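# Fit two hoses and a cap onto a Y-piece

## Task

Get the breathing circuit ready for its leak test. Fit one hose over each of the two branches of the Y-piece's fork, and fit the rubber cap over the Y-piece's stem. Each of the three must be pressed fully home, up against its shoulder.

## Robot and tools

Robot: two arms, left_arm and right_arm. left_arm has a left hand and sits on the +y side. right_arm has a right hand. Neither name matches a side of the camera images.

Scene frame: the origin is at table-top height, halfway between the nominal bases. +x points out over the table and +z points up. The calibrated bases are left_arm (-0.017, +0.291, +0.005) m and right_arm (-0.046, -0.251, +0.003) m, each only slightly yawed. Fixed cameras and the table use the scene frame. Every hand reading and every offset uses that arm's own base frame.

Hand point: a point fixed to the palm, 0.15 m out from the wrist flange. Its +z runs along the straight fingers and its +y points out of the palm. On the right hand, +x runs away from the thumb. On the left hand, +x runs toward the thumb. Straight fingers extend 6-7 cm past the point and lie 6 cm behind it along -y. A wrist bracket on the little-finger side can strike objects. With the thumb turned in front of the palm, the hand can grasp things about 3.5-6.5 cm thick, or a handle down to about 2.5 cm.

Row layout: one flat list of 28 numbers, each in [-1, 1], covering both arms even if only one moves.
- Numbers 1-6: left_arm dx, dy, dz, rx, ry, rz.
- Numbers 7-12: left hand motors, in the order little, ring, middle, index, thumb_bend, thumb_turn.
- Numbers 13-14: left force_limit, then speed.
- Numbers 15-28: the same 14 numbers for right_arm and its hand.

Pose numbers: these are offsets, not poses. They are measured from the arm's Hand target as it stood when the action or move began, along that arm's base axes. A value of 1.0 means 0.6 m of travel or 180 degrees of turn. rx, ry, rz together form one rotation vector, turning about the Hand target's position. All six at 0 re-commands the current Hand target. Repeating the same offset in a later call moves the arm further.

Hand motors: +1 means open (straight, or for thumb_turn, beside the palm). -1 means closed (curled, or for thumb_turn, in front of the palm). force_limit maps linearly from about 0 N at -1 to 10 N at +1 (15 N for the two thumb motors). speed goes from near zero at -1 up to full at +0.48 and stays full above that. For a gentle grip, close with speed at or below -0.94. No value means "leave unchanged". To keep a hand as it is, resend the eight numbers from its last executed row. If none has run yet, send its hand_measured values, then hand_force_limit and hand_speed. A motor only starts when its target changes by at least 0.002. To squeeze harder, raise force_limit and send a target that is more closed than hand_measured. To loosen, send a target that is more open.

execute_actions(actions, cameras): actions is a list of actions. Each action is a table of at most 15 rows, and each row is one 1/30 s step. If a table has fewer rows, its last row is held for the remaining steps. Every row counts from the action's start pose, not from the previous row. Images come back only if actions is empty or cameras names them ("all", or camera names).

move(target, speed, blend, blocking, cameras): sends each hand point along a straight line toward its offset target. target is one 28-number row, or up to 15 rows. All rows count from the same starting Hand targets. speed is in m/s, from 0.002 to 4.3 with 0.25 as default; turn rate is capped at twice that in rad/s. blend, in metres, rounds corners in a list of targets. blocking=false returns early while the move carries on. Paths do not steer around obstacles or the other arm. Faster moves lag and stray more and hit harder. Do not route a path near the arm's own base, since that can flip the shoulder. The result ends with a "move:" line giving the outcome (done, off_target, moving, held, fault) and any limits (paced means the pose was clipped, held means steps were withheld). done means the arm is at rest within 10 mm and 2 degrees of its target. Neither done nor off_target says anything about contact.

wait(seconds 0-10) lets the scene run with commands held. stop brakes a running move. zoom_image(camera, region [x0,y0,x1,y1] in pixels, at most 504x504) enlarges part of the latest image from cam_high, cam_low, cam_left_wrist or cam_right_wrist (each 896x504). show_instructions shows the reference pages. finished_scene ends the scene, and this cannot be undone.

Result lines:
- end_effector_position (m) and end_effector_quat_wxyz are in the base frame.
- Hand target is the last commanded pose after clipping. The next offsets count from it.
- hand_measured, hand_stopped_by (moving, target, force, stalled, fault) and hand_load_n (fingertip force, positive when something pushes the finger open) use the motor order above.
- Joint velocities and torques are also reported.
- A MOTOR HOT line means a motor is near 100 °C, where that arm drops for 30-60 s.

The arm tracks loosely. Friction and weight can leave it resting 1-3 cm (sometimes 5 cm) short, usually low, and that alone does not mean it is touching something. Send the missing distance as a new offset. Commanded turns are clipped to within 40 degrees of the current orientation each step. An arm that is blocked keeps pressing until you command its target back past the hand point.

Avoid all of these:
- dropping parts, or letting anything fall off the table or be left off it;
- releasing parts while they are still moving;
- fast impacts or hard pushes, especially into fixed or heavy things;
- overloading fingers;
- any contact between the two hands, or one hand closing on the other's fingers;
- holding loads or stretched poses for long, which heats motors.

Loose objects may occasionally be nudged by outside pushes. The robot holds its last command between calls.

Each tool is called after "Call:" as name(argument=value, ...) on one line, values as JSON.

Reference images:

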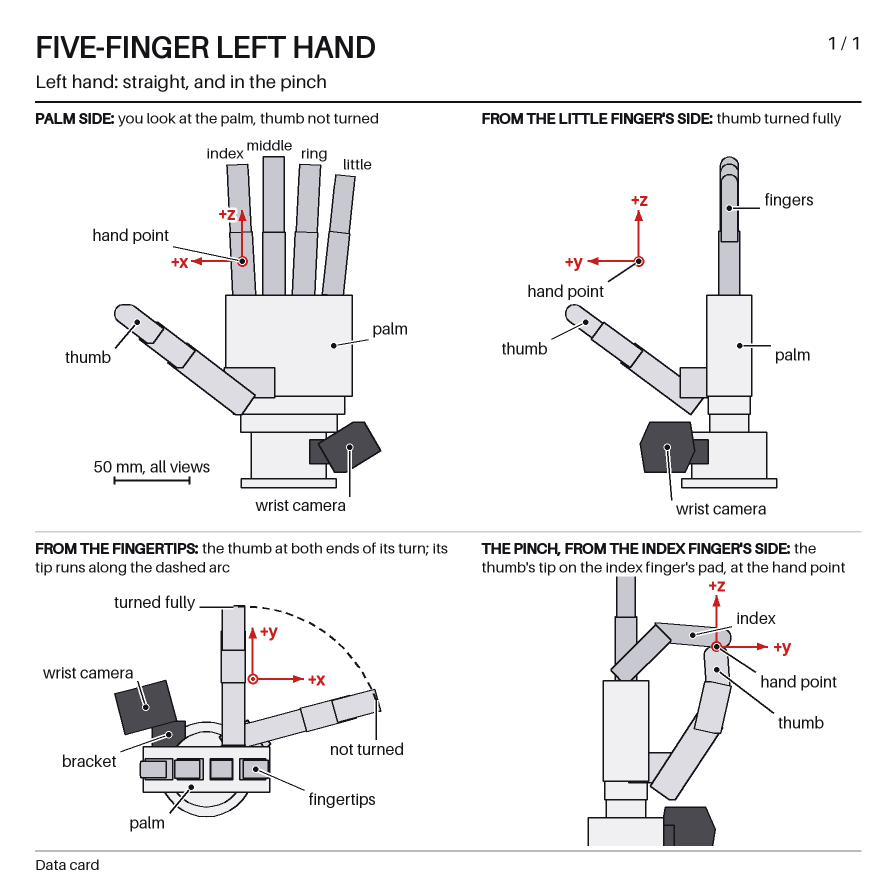

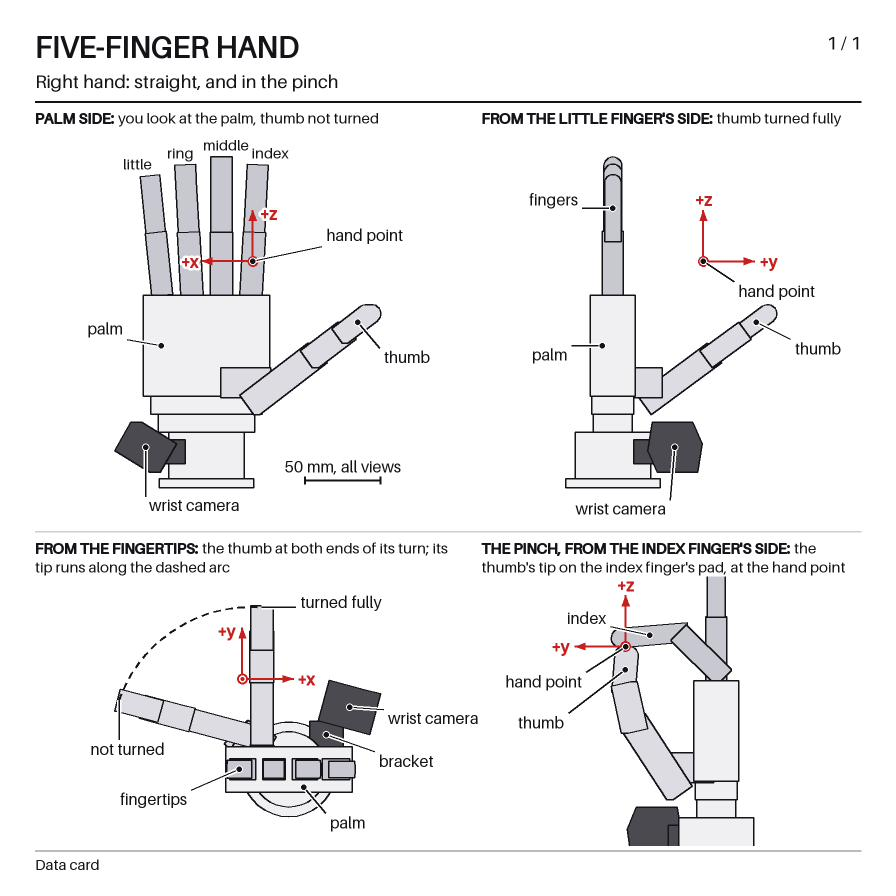

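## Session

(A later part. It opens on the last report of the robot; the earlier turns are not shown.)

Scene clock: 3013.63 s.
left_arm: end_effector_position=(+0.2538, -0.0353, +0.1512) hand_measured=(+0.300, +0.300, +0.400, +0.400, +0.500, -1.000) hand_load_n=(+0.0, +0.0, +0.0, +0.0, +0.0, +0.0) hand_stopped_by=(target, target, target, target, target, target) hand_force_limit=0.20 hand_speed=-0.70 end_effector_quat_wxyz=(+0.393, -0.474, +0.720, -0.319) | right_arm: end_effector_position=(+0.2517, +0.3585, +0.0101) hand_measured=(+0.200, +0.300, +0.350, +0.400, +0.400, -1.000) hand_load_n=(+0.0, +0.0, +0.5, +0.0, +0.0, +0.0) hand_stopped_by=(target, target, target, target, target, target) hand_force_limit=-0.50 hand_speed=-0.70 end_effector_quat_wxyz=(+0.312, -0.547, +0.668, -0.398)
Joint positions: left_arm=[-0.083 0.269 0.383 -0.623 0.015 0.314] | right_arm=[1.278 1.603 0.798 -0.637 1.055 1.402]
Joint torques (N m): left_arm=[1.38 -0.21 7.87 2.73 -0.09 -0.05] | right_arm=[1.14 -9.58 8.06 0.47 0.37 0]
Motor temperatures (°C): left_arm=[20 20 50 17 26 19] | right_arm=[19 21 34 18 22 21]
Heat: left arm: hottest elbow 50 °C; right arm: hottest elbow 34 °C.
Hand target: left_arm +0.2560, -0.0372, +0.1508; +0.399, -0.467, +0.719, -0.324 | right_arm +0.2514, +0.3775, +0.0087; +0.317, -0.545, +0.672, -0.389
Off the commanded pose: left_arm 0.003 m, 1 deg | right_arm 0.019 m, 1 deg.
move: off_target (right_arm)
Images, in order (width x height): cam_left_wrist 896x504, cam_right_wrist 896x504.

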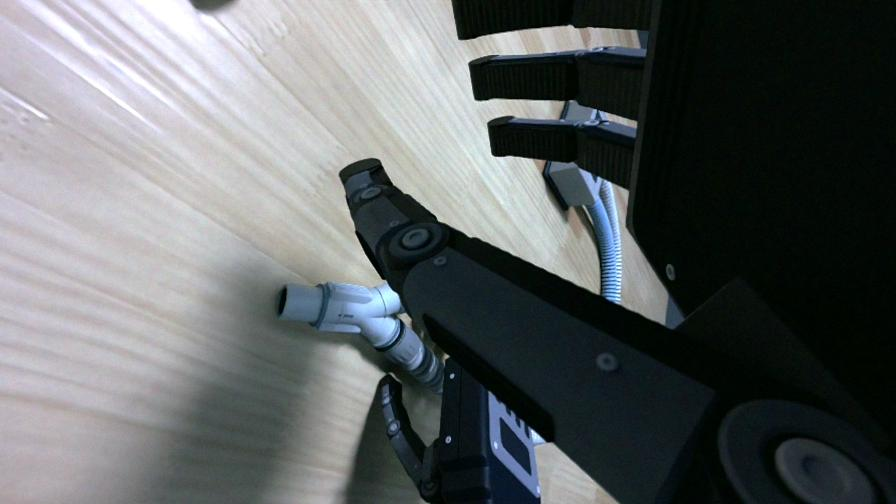

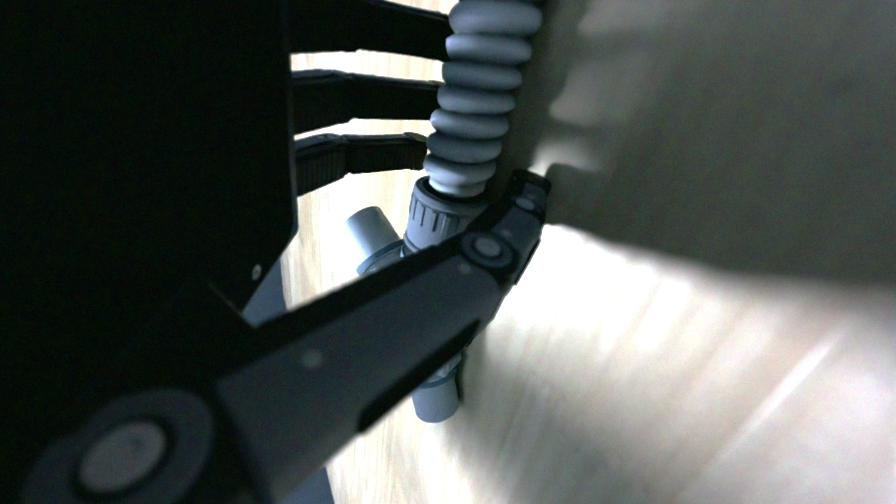

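Call:
move(target=[0,0,0,0,0,0, 0.3, 0.3, 0.4, 0.4, 0.5, -1, 0.2, -0.7, 0.0027,0.01,0.042,0,0,0, 0.2,0.3,0.35,0.4,0.4,-1,-0.5,-0.7], speed=0.05, cameras=["cam_right_wrist"])

Scene clock: 3049.83 s.
left_arm: end_effector_position=(+0.2538, -0.0353, +0.1512) hand_measured=(+0.300, +0.300, +0.400, +0.400, +0.500, -1.000) hand_load_n=(+0.0, +0.0, +0.0, +0.0, -0.5, +0.0) hand_stopped_by=(target, target, target, target, target, target) hand_force_limit=0.20 hand_speed=-0.70 end_effector_quat_wxyz=(+0.393, -0.474, +0.720, -0.319) | right_arm: end_effector_position=(+0.2508, +0.3628, +0.0184) hand_measured=(+0.200, +0.300, +0.350, +0.400, +0.400, -1.000) hand_load_n=(+0.0, +0.0, +0.0, +0.0, +0.0, +0.0) hand_stopped_by=(target, target, target, target, target, target) hand_force_limit=-0.50 hand_speed=-0.70 end_effector_quat_wxyz=(+0.300, -0.554, +0.665, -0.402)
Joint positions: left_arm=[-0.083 0.269 0.383 -0.623 0.015 0.314] | right_arm=[1.281 1.603 0.838 -0.712 1.048 1.408]
Joint torques (N m): left_arm=[1.79 -0.62 7.82 2.7 -0.12 -0.11] | right_arm=[1.32 -12.51 8.29 0.24 0.65 -0.03]
Heat: left arm: hottest elbow 48 °C; right arm: hottest elbow 35 °C.
Hand target: left_arm +0.2560, -0.0372, +0.1508; +0.399, -0.467, +0.719, -0.324 | right_arm +0.2529, +0.3836, +0.0339; +0.317, -0.545, +0.672, -0.389
Off the commanded pose: left_arm 0.003 m, 1 deg | right_arm 0.026 m, 3 deg.
move: off_target (right_arm)
Images, in order (width x height): cam_right_wrist 896x504.

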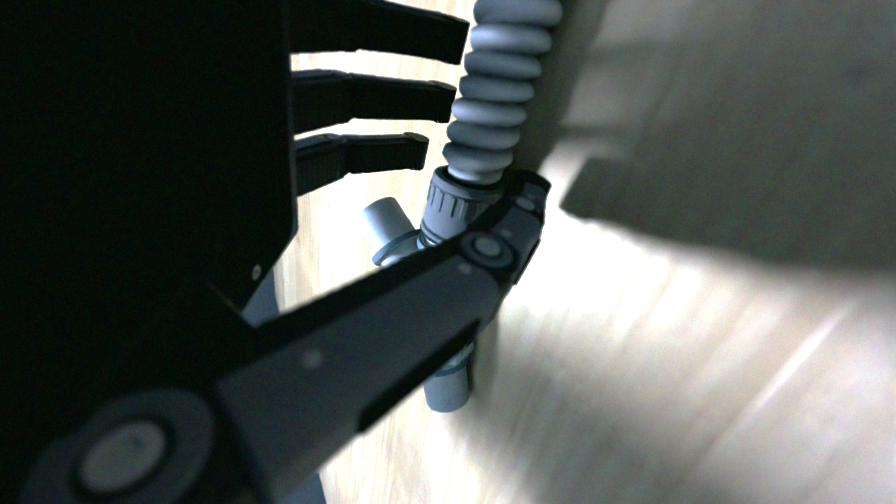

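Call:
move(target=[0,0,0,0,0,0, 0.3, 0.3, 0.4, 0.4, 0.5, -1, 0.2, -0.7, 0,0,0,0,0,0, -0.45,-0.45,-0.45,-0.45,-0.25,-1,-0.4,-0.85], speed=0.05, cameras=["cam_right_wrist", "cam_left_wrist"])

Call:
zoom_image(camera="cam_left_wrist", region=[280, 230, 560, 504])

Call:
zoom_image(camera="cam_right_wrist", region=[350, 100, 620, 370])

Scene clock: 3055.43 s.
left_arm: end_effector_position=(+0.2538, -0.0353, +0.1512) hand_measured=(+0.300, +0.300, +0.400, +0.400, +0.500, -1.000) hand_load_n=(+0.0, +0.0, +0.0, +0.0, +0.0, +0.0) hand_stopped_by=(target, target, target, target, target, target) hand_force_limit=0.20 hand_speed=-0.70 end_effector_quat_wxyz=(+0.393, -0.474, +0.720, -0.319) | right_arm: end_effector_position=(+0.2506, +0.3625, +0.0183) hand_measured=(-0.104, +0.024, +0.062, +0.070, +0.256, -1.000) hand_load_n=(+4.0, +1.0, +0.0, +7.0, +9.5, +2.0) hand_stopped_by=(force, force, force, force, force, target) hand_force_limit=-0.40 hand_speed=-0.85 end_effector_quat_wxyz=(+0.299, -0.554, +0.664, -0.402)
Joint positions: left_arm=[-0.083 0.269 0.383 -0.623 0.015 0.314] | right_arm=[1.281 1.603 0.838 -0.713 1.048 1.408]
Joint torques (N m): left_arm=[1.55 -0.56 7.82 2.74 -0.07 -0.06] | right_arm=[0.91 -12.63 8.47 0.23 0.57 -0.07]
Heat: left arm: hottest elbow 48 °C; right arm: hottest elbow 35 °C.
Hand target: left_arm +0.2560, -0.0372, +0.1508; +0.399, -0.467, +0.719, -0.324 | right_arm +0.2529, +0.3835, +0.0339; +0.317, -0.545, +0.672, -0.389
Off the commanded pose: left_arm 0.003 m, 1 deg | right_arm 0.026 m, 3 deg.
move: off_target (right_arm)
Images, in order (width x height): cam_left_wrist 896x504, cam_right_wrist 896x504.

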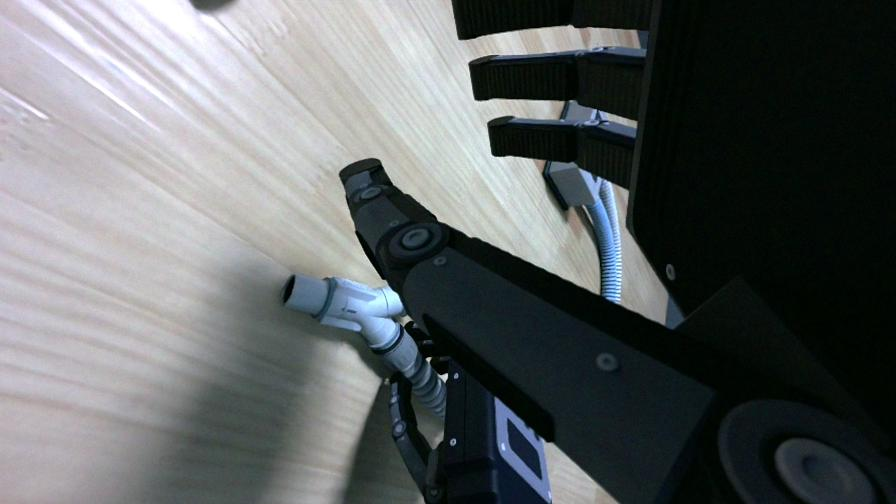

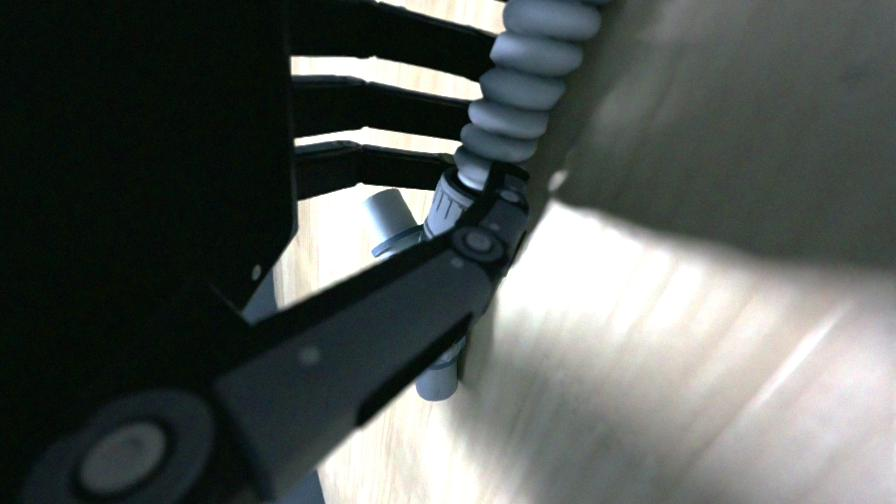

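Scaled by 1.800 from the camera's 896x504 image, which has a finer 1280x720 frame.

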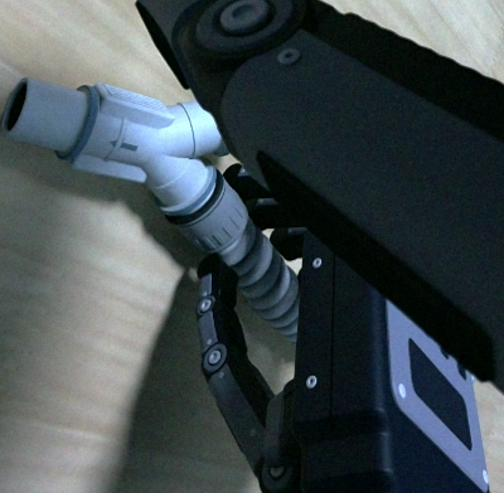

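Scaled by 1.867 from the camera's 896x504 image, which has a finer 1280x720 frame.

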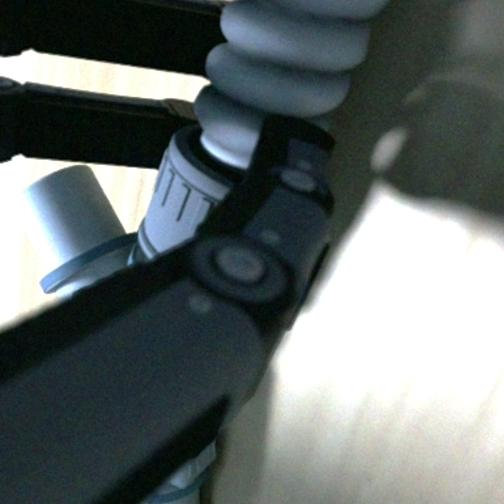

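Call:
move(target=[[0,0,0,0,0,0, 0.3, 0.3, 0.4, 0.4, 0.5, -1, 0.2, -0.7, 0,0,0.11,0,0,0, -0.45,-0.45,-0.45,-0.45,-0.25,-1,-0.4,-0.85],[0,0,0,0,0,0, 0.3, 0.3, 0.4, 0.4, 0.5, -1, 0.2, -0.7, 0.0868,-0.0143,0.13,0.0777,0.254,-0.0543, -0.45,-0.45,-0.45,-0.45,-0.25,-1,-0.4,-0.85]], speed=0.1, cameras=["cam_right_wrist", "cam_left_wrist", "cam_high"])

Scene clock: 3106.93 s.
left_arm: end_effector_position=(+0.2538, -0.0353, +0.1512) hand_measured=(+0.300, +0.300, +0.400, +0.400, +0.500, -1.000) hand_load_n=(+0.0, +0.0, +0.0, +0.0, +0.0, +0.0) hand_stopped_by=(target, target, target, target, target, target) hand_force_limit=0.20 hand_speed=-0.70 end_effector_quat_wxyz=(+0.393, -0.474, +0.720, -0.319) | right_arm: end_effector_position=(+0.2913, +0.3616, +0.1006) hand_measured=(-0.104, +0.026, +0.062, +0.070, +0.256, -1.000) hand_load_n=(+2.5, +2.5, +0.5, +6.5, +9.0, +0.5) hand_stopped_by=(force, force, force, force, force, target) hand_force_limit=-0.40 hand_speed=-0.85 end_effector_quat_wxyz=(+0.050, -0.556, +0.824, -0.095)
Joint positions: left_arm=[-0.083 0.269 0.383 -0.623 0.015 0.314] | right_arm=[0.839 1.553 1.198 -1.164 0.209 1.218]
Joint torques (N m): left_arm=[1.26 -0.09 7.75 2.7 -0.07 -0.05] | right_arm=[0.38 -11.16 10.77 -0.01 -0.09 -0.11]
Heat: left arm: hottest elbow 46 °C; right arm: hottest elbow 36 °C.
Hand target: left_arm +0.2560, -0.0372, +0.1508; +0.399, -0.467, +0.719, -0.324 | right_arm +0.3051, +0.3750, +0.1118; +0.061, -0.554, +0.825, -0.090
Off the commanded pose: left_arm 0.003 m, 1 deg | right_arm 0.022 m, 1 deg.
move: off_target (right_arm)
Images, in order (width x height): cam_high 896x504, cam_left_wrist 896x504, cam_right_wrist 896x504.

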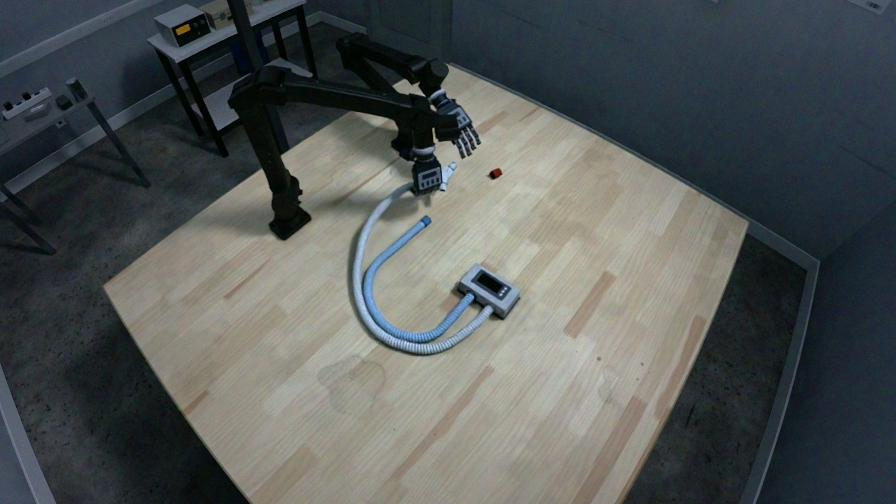

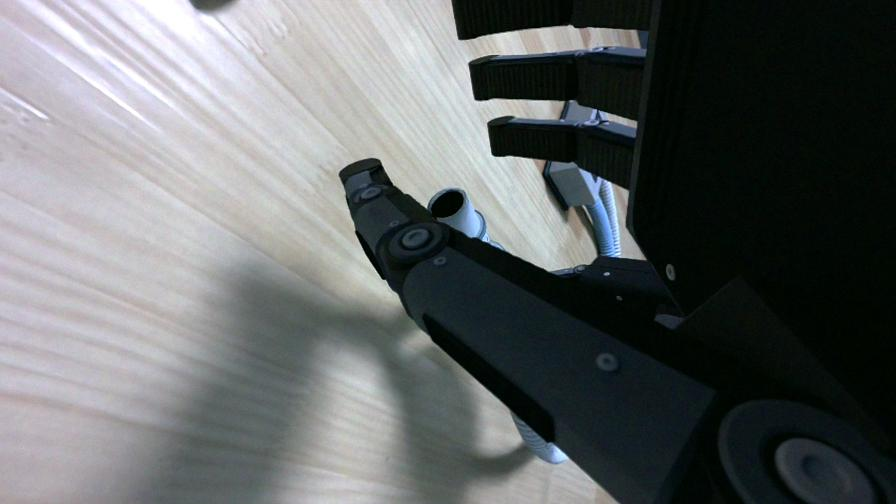

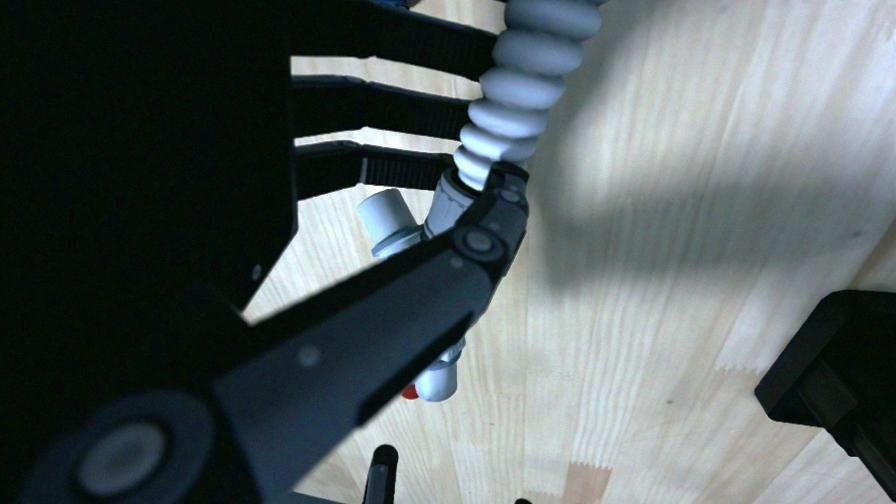

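Call:
zoom_image(camera="cam_right_wrist", region=[340, 140, 600, 420])

Call:
zoom_image(camera="cam_left_wrist", region=[380, 160, 700, 480])

Call:
zoom_image(camera="cam_high", region=[380, 130, 500, 220])

Scaled by 1.800 from the camera's 896x504 image, which has a finer 1280x720 frame.

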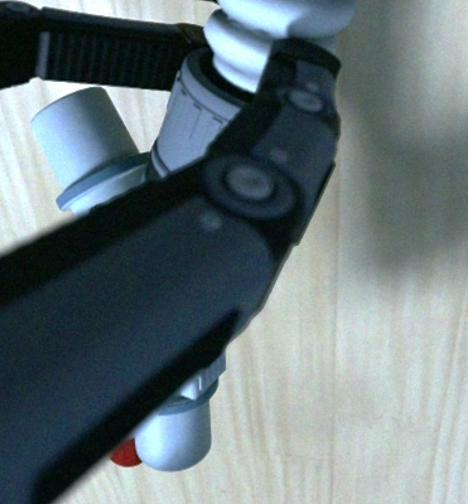

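Scaled by 1.575 from the camera's 896x504 image, which has a finer 1280x720 frame.

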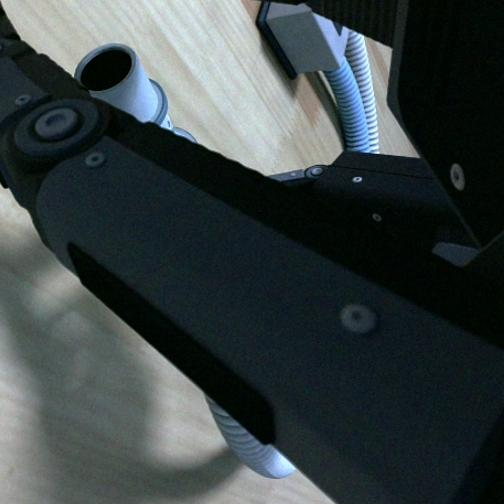

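Scaled by 4.200 from the camera's 896x504 image, which has a finer 1280x720 frame.

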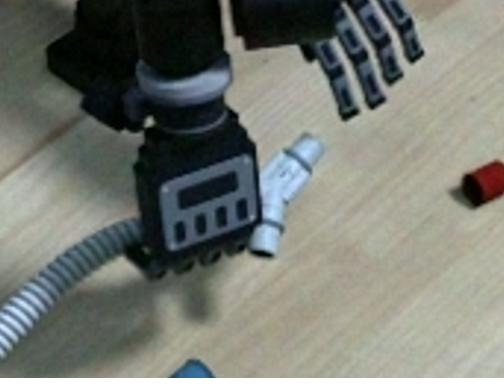

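Call:
move(target=[[0,0.1,0.02,0,0,0, 0.3, 0.3, 0.4, 0.4, 0.5, -1, 0.2, -0.7, 0,0,0,0.056,0.136,0, -0.45,-0.45,-0.45,-0.45,-0.25,-1,-0.4,-0.85],[0,0.1,0.02,0,0,0, 0.3, 0.3, 0.4, 0.4, 0.5, -1, 0.2, -0.7, 0,0,-0.02,0.112,0.272,0, -0.45,-0.45,-0.45,-0.45,-0.25,-1,-0.4,-0.85]], speed=0.12, cameras=["cam_right_wrist", "cam_left_wrist", "cam_high", "cam_low"])

Scene clock: 3331.10 s.
left_arm: end_effector_position=(+0.2525, +0.0180, +0.1463) hand_measured=(+0.300, +0.300, +0.400, +0.400, +0.500, -1.000) hand_load_n=(+0.0, +0.0, +0.0, +0.0, +0.0, +0.0) hand_stopped_by=(target, target, target, target, target, target) hand_force_limit=0.20 hand_speed=-0.70 end_effector_quat_wxyz=(+0.388, -0.474, +0.720, -0.326) | right_arm: end_effector_position=(+0.2926, +0.3694, +0.0976) hand_measured=(-0.104, +0.026, +0.062, +0.070, +0.256, -1.000) hand_load_n=(+1.0, +2.5, +0.5, +6.5, +8.5, +0.0) hand_stopped_by=(force, force, force, force, force, target) hand_force_limit=-0.40 hand_speed=-0.85 end_effector_quat_wxyz=(-0.197, -0.523, +0.779, +0.284)
Joint positions: left_arm=[0.38 0.315 0.383 -0.633 0.431 0.548] | right_arm=[0.562 1.937 1.424 -1.526 -0.55 0.818]
Joint torques (N m): left_arm=[3.08 1.03 11.14 1.35 0.29 0.04] | right_arm=[-0.56 -16.44 8.91 -0.95 -0.73 -0.21]
Motor temperatures (°C): left_arm=[20 20 46 17 20 19] | right_arm=[19 22 38 18 20 20]
Heat: left arm: hottest elbow 46 °C; right arm: hottest elbow 38 °C.
Hand target: left_arm +0.2560, +0.0227, +0.1628; +0.399, -0.467, +0.719, -0.324 | right_arm +0.3050, +0.3750, +0.0999; -0.192, -0.523, +0.779, +0.288
Off the commanded pose: left_arm 0.018 m, 1 deg | right_arm 0.014 m, 1 deg.
move: off_target (left_arm, right_arm)

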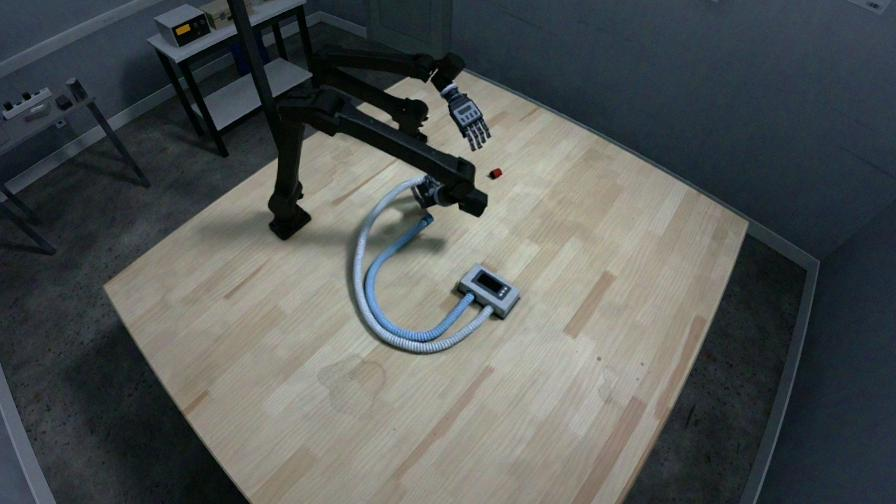

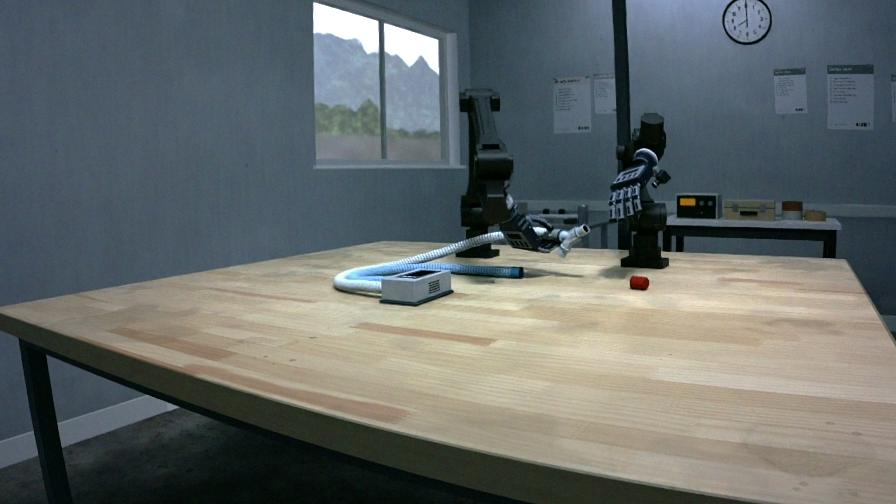

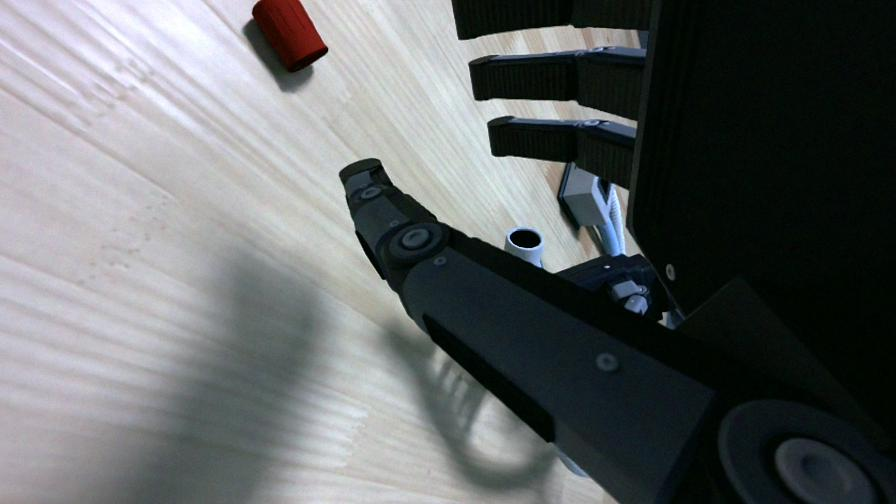

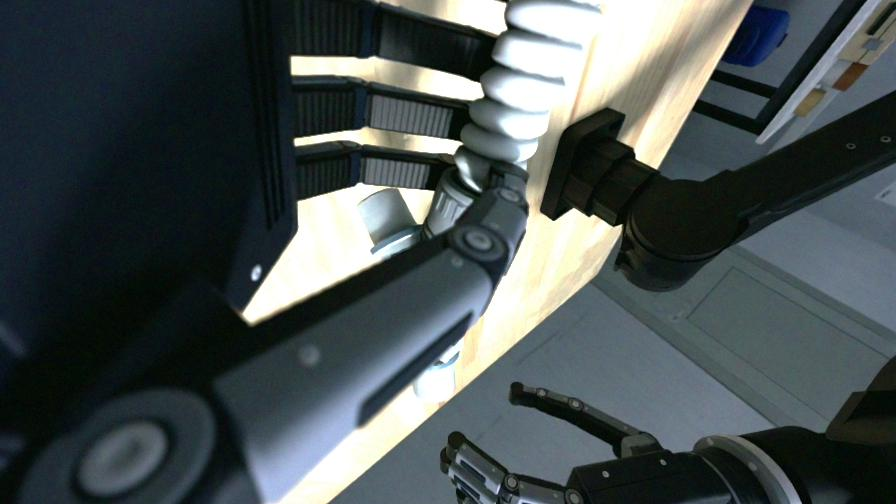

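Call:
zoom_image(camera="cam_low", region=[480, 190, 640, 300])

Call:
zoom_image(camera="cam_right_wrist", region=[340, 140, 600, 420])

Scaled by 3.150 from the camera's 896x504 image, which has a finer 1280x720 frame.

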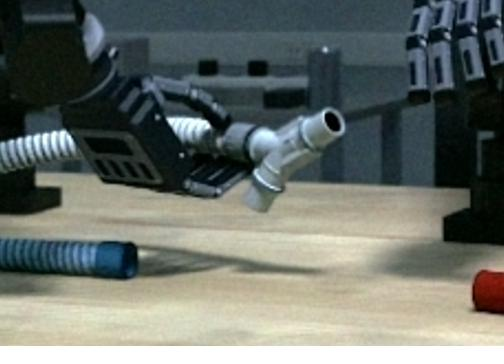

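Scaled by 1.800 from the camera's 896x504 image, which has a finer 1280x720 frame.

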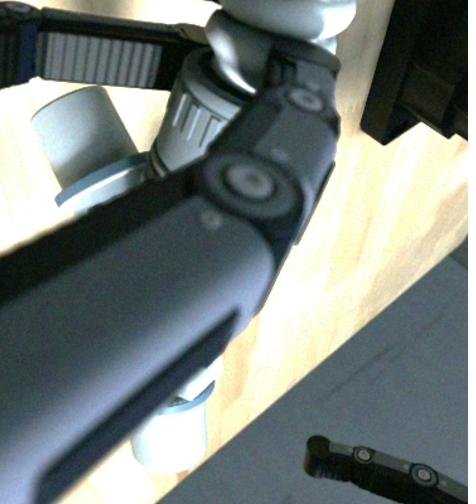

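Call:
move(target=[0,0,0,0,0,0, 0.3, 0.3, 0.4, 0.4, 0.5, -1, 0.2, -0.7, 0,0,-0.06,0.017,0.041,0, -0.45,-0.45,-0.45,-0.45,-0.25,-1,-0.4,-0.85], speed=0.06, cameras=["cam_right_wrist", "cam_left_wrist", "cam_low"])

Call:
zoom_image(camera="cam_low", region=[480, 190, 640, 300])

Scene clock: 3361.33 s.
left_arm: end_effector_position=(+0.2525, +0.0180, +0.1463) hand_measured=(+0.300, +0.300, +0.400, +0.400, +0.500, -1.000) hand_load_n=(+0.0, +0.0, -0.5, -0.5, +0.0, +0.0) hand_stopped_by=(target, target, target, target, target, target) hand_force_limit=0.20 hand_speed=-0.70 end_effector_quat_wxyz=(+0.388, -0.474, +0.720, -0.326) | right_arm: end_effector_position=(+0.2934, +0.3710, +0.0640) hand_measured=(-0.104, +0.026, +0.062, +0.070, +0.256, -1.000) hand_load_n=(+0.5, +2.5, +0.5, +6.5, +8.5, +0.0) hand_stopped_by=(force, force, force, force, force, target) hand_force_limit=-0.40 hand_speed=-0.85 end_effector_quat_wxyz=(-0.231, -0.509, +0.758, +0.338)
Joint positions: left_arm=[0.38 0.315 0.383 -0.633 0.431 0.548] | right_arm=[0.543 2.063 1.44 -1.544 -0.638 0.73]
Joint torques (N m): left_arm=[2.96 1.08 11.12 1.35 0.36 -0.03] | right_arm=[-0.56 -16.97 8.1 -1.14 -0.71 -0.16]
Heat: left arm: hottest elbow 49 °C; right arm: hottest elbow 38 °C.
Hand target: left_arm +0.2560, +0.0227, +0.1628; +0.399, -0.467, +0.719, -0.324 | right_arm +0.3050, +0.3750, +0.0639; -0.227, -0.508, +0.757, +0.342
Off the commanded pose: left_arm 0.017 m, 1 deg | right_arm 0.012 m, 1 deg.
move: off_target (left_arm, right_arm)
Images, in order (width x height): cam_low 896x504, cam_left_wrist 896x504, cam_right_wrist 896x504.

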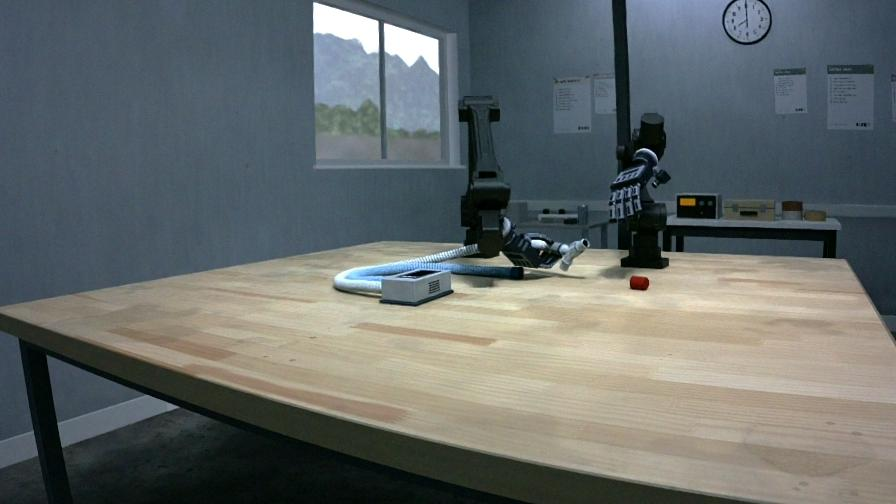

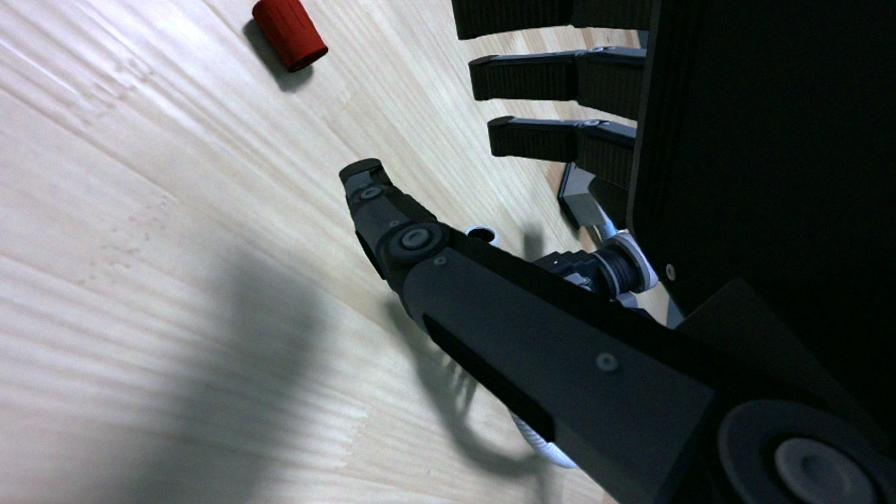

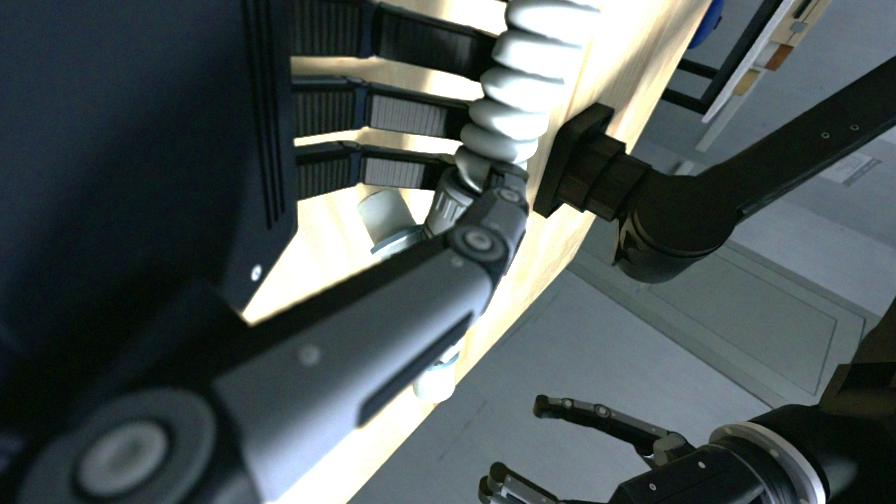

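Scaled by 3.150 from the camera's 896x504 image, which has a finer 1280x720 frame.

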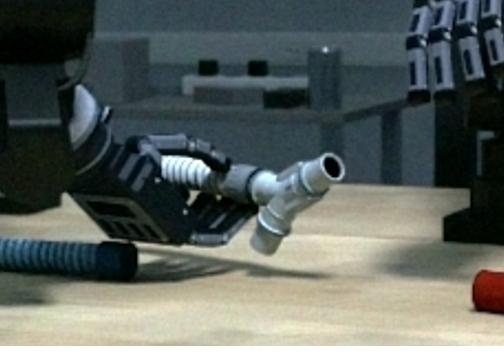

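Call:
move(target=[0,0,-0.01,0,0,0, 0.3, 0.3, 0.4, 0.4, 0.5, -1, 0.2, -0.7, 0,0,-0.015,0,0,0, -0.45,-0.45,-0.45,-0.45,-0.25,-1,-0.4,-0.85], speed=0.04, cameras=["cam_low"])

Call:
zoom_image(camera="cam_low", region=[500, 210, 620, 290])

Scene clock: 3371.87 s.
left_arm: end_effector_position=(+0.2525, +0.0182, +0.1464) hand_measured=(+0.300, +0.300, +0.400, +0.400, +0.500, -1.000) hand_load_n=(+0.0, -0.5, +0.0, +0.0, +0.0, +0.0) hand_stopped_by=(target, target, target, target, target, target) hand_force_limit=0.20 hand_speed=-0.70 end_effector_quat_wxyz=(+0.388, -0.473, +0.720, -0.326) | right_arm: end_effector_position=(+0.2933, +0.3712, +0.0628) hand_measured=(-0.104, +0.026, +0.062, +0.070, +0.256, -1.000) hand_load_n=(+0.5, +2.5, +0.5, +6.5, +8.5, +0.0) hand_stopped_by=(force, force, force, force, force, target) hand_force_limit=-0.40 hand_speed=-0.85 end_effector_quat_wxyz=(-0.232, -0.507, +0.757, +0.339)
Joint positions: left_arm=[0.381 0.315 0.383 -0.633 0.432 0.549] | right_arm=[0.543 2.066 1.44 -1.544 -0.641 0.729]
Joint torques (N m): left_arm=[2.9 0.91 9.96 1.78 0.31 0.03] | right_arm=[-0.03 -16.97 7.65 -0.32 -0.57 -0.21]
Heat: left arm: hottest elbow 50 °C; right arm: hottest elbow 37 °C.
Hand target: left_arm +0.2560, +0.0227, +0.1568; +0.399, -0.467, +0.720, -0.324 | right_arm +0.3050, +0.3750, +0.0548; -0.227, -0.508, +0.757, +0.342
Off the commanded pose: left_arm 0.012 m, 1 deg | right_arm 0.015 m, 1 deg.
move: off_target (left_arm, right_arm)
Images, in order (width x height): cam_low 896x504.

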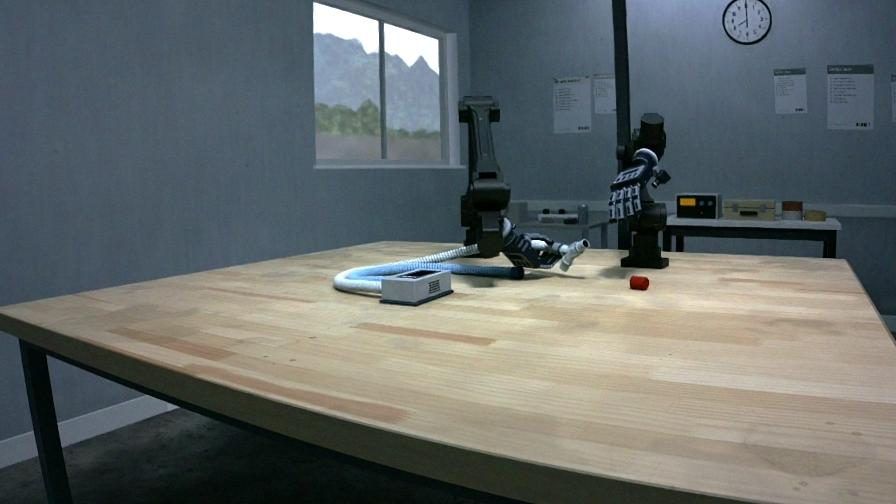

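Scaled by 4.200 from the camera's 896x504 image, which has a finer 1280x720 frame.

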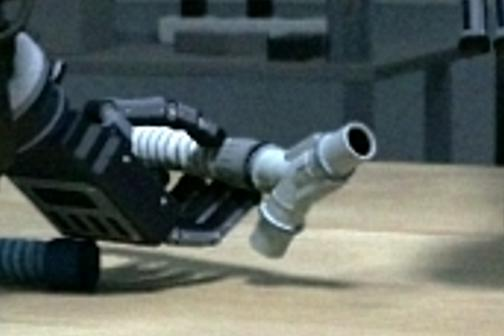

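Call:
move(target=[0,0,0,0,0,0, 0.3, 0.3, 0.4, 0.4, 0.5, -1, 0.2, -0.7, 0,0,-0.02,0,0,0, -0.45,-0.45,-0.45,-0.45,-0.25,-1,-0.4,-0.85], speed=0.04, cameras=["cam_low"])

Call:
zoom_image(camera="cam_low", region=[500, 210, 620, 290])

Scene clock: 3379.73 s.
left_arm: end_effector_position=(+0.2525, +0.0183, +0.1464) hand_measured=(+0.300, +0.300, +0.400, +0.400, +0.500, -1.000) hand_load_n=(-0.5, +0.0, +0.0, +0.0, +0.0, +0.5) hand_stopped_by=(target, target, target, target, target, target) hand_force_limit=0.20 hand_speed=-0.70 end_effector_quat_wxyz=(+0.388, -0.474, +0.720, -0.326) | right_arm: end_effector_position=(+0.2941, +0.3719, +0.0623) hand_measured=(-0.104, +0.026, +0.062, +0.070, +0.256, -1.000) hand_load_n=(+0.5, +2.5, +0.5, +7.0, +8.5, +0.5) hand_stopped_by=(force, force, force, force, force, target) hand_force_limit=-0.40 hand_speed=-0.85 end_effector_quat_wxyz=(-0.229, -0.508, +0.757, +0.340)
Joint positions: left_arm=[0.382 0.315 0.383 -0.633 0.432 0.549] | right_arm=[0.543 2.067 1.44 -1.538 -0.644 0.729]
Joint torques (N m): left_arm=[2.84 0.67 10 1.99 0.33 0.01] | right_arm=[-0.32 -14.92 7.16 0.1 -0.51 -0.2]
Heat: left arm: hottest elbow 50 °C; right arm: hottest elbow 36 °C.
Hand target: left_arm +0.2560, +0.0228, +0.1568; +0.399, -0.467, +0.719, -0.324 | right_arm +0.3050, +0.3750, +0.0428; -0.227, -0.508, +0.757, +0.342
Off the commanded pose: left_arm 0.012 m, 1 deg | right_arm 0.022 m, 0 deg.
move: off_target (left_arm, right_arm)
Images, in order (width x height): cam_low 896x504.

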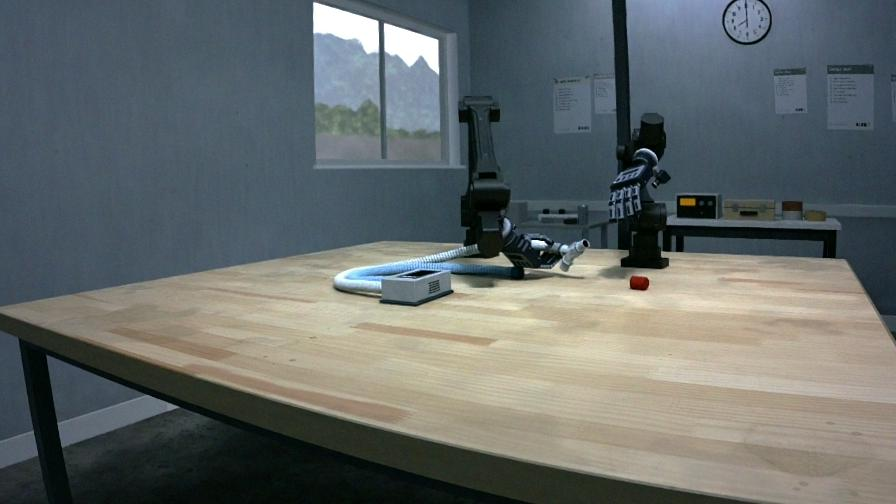

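Scaled by 4.200 from the camera's 896x504 image, which has a finer 1280x720 frame.

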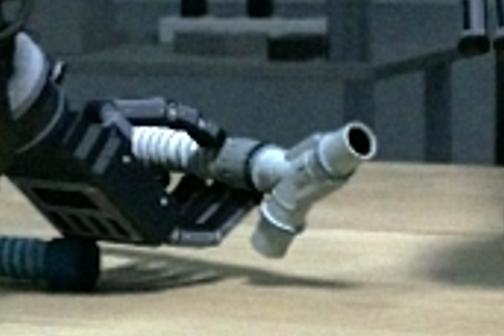

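Call:
move(target=[0,0,0,0,0,0, 0.3, 0.3, 0.4, 0.4, 0.5, -1, 0.2, -0.7, 0,0,-0.025,0,0,0, -0.45,-0.45,-0.45,-0.45,-0.25,-1,-0.4,-0.85], speed=0.03, cameras=["cam_low"])

Call:
zoom_image(camera="cam_low", region=[500, 210, 620, 290])

Scene clock: 3385.73 s.
left_arm: end_effector_position=(+0.2525, +0.0183, +0.1464) hand_measured=(+0.300, +0.300, +0.400, +0.400, +0.500, -1.000) hand_load_n=(+0.0, +0.0, +0.0, +0.0, +0.0, +0.0) hand_stopped_by=(target, target, target, target, target, target) hand_force_limit=0.20 hand_speed=-0.70 end_effector_quat_wxyz=(+0.388, -0.474, +0.720, -0.326) | right_arm: end_effector_position=(+0.2958, +0.3732, +0.0615) hand_measured=(-0.104, +0.026, +0.062, +0.070, +0.256, -1.000) hand_load_n=(+0.5, +2.0, +0.5, +6.5, +8.5, +0.0) hand_stopped_by=(force, force, force, force, force, target) hand_force_limit=-0.40 hand_speed=-0.85 end_effector_quat_wxyz=(-0.224, -0.509, +0.758, +0.342)
Joint positions: left_arm=[0.382 0.315 0.383 -0.633 0.432 0.549] | right_arm=[0.542 2.067 1.44 -1.528 -0.648 0.729]
Joint torques (N m): left_arm=[3.31 0.26 10.03 1.88 0.35 0.04] | right_arm=[-0.44 -13.27 6.69 1.16 -0.26 -0.25]
Heat: left arm: hottest elbow 50 °C; right arm: hottest elbow 36 °C.
Hand target: left_arm +0.2560, +0.0228, +0.1568; +0.399, -0.467, +0.719, -0.324 | right_arm +0.3050, +0.3750, +0.0278; -0.227, -0.508, +0.757, +0.342
Off the commanded pose: left_arm 0.012 m, 1 deg | right_arm 0.035 m, 0 deg.
move: off_target (left_arm, right_arm)
Images, in order (width x height): cam_low 896x504.

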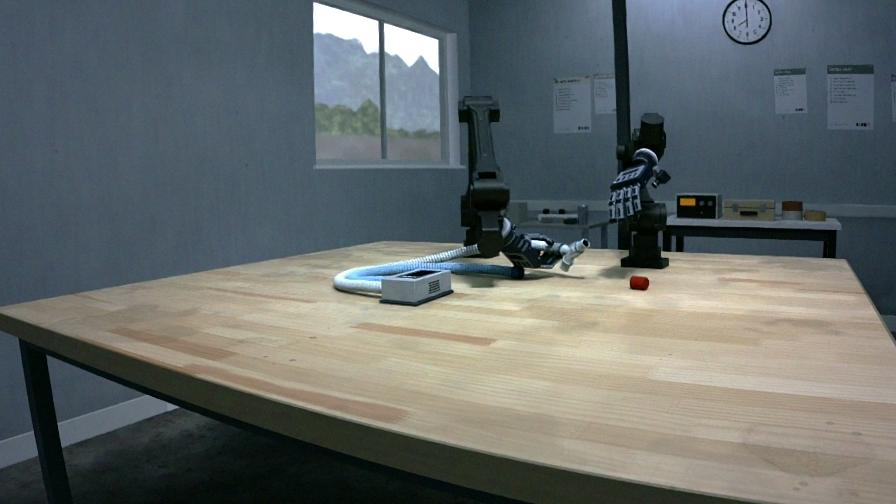

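Scaled by 4.200 from the camera's 896x504 image, which has a finer 1280x720 frame.

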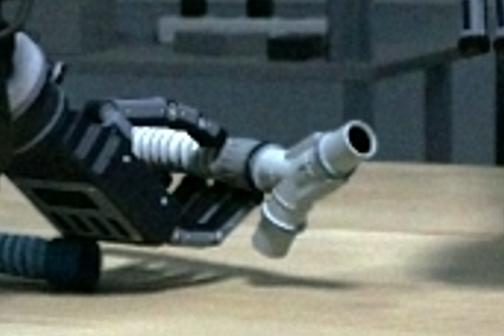

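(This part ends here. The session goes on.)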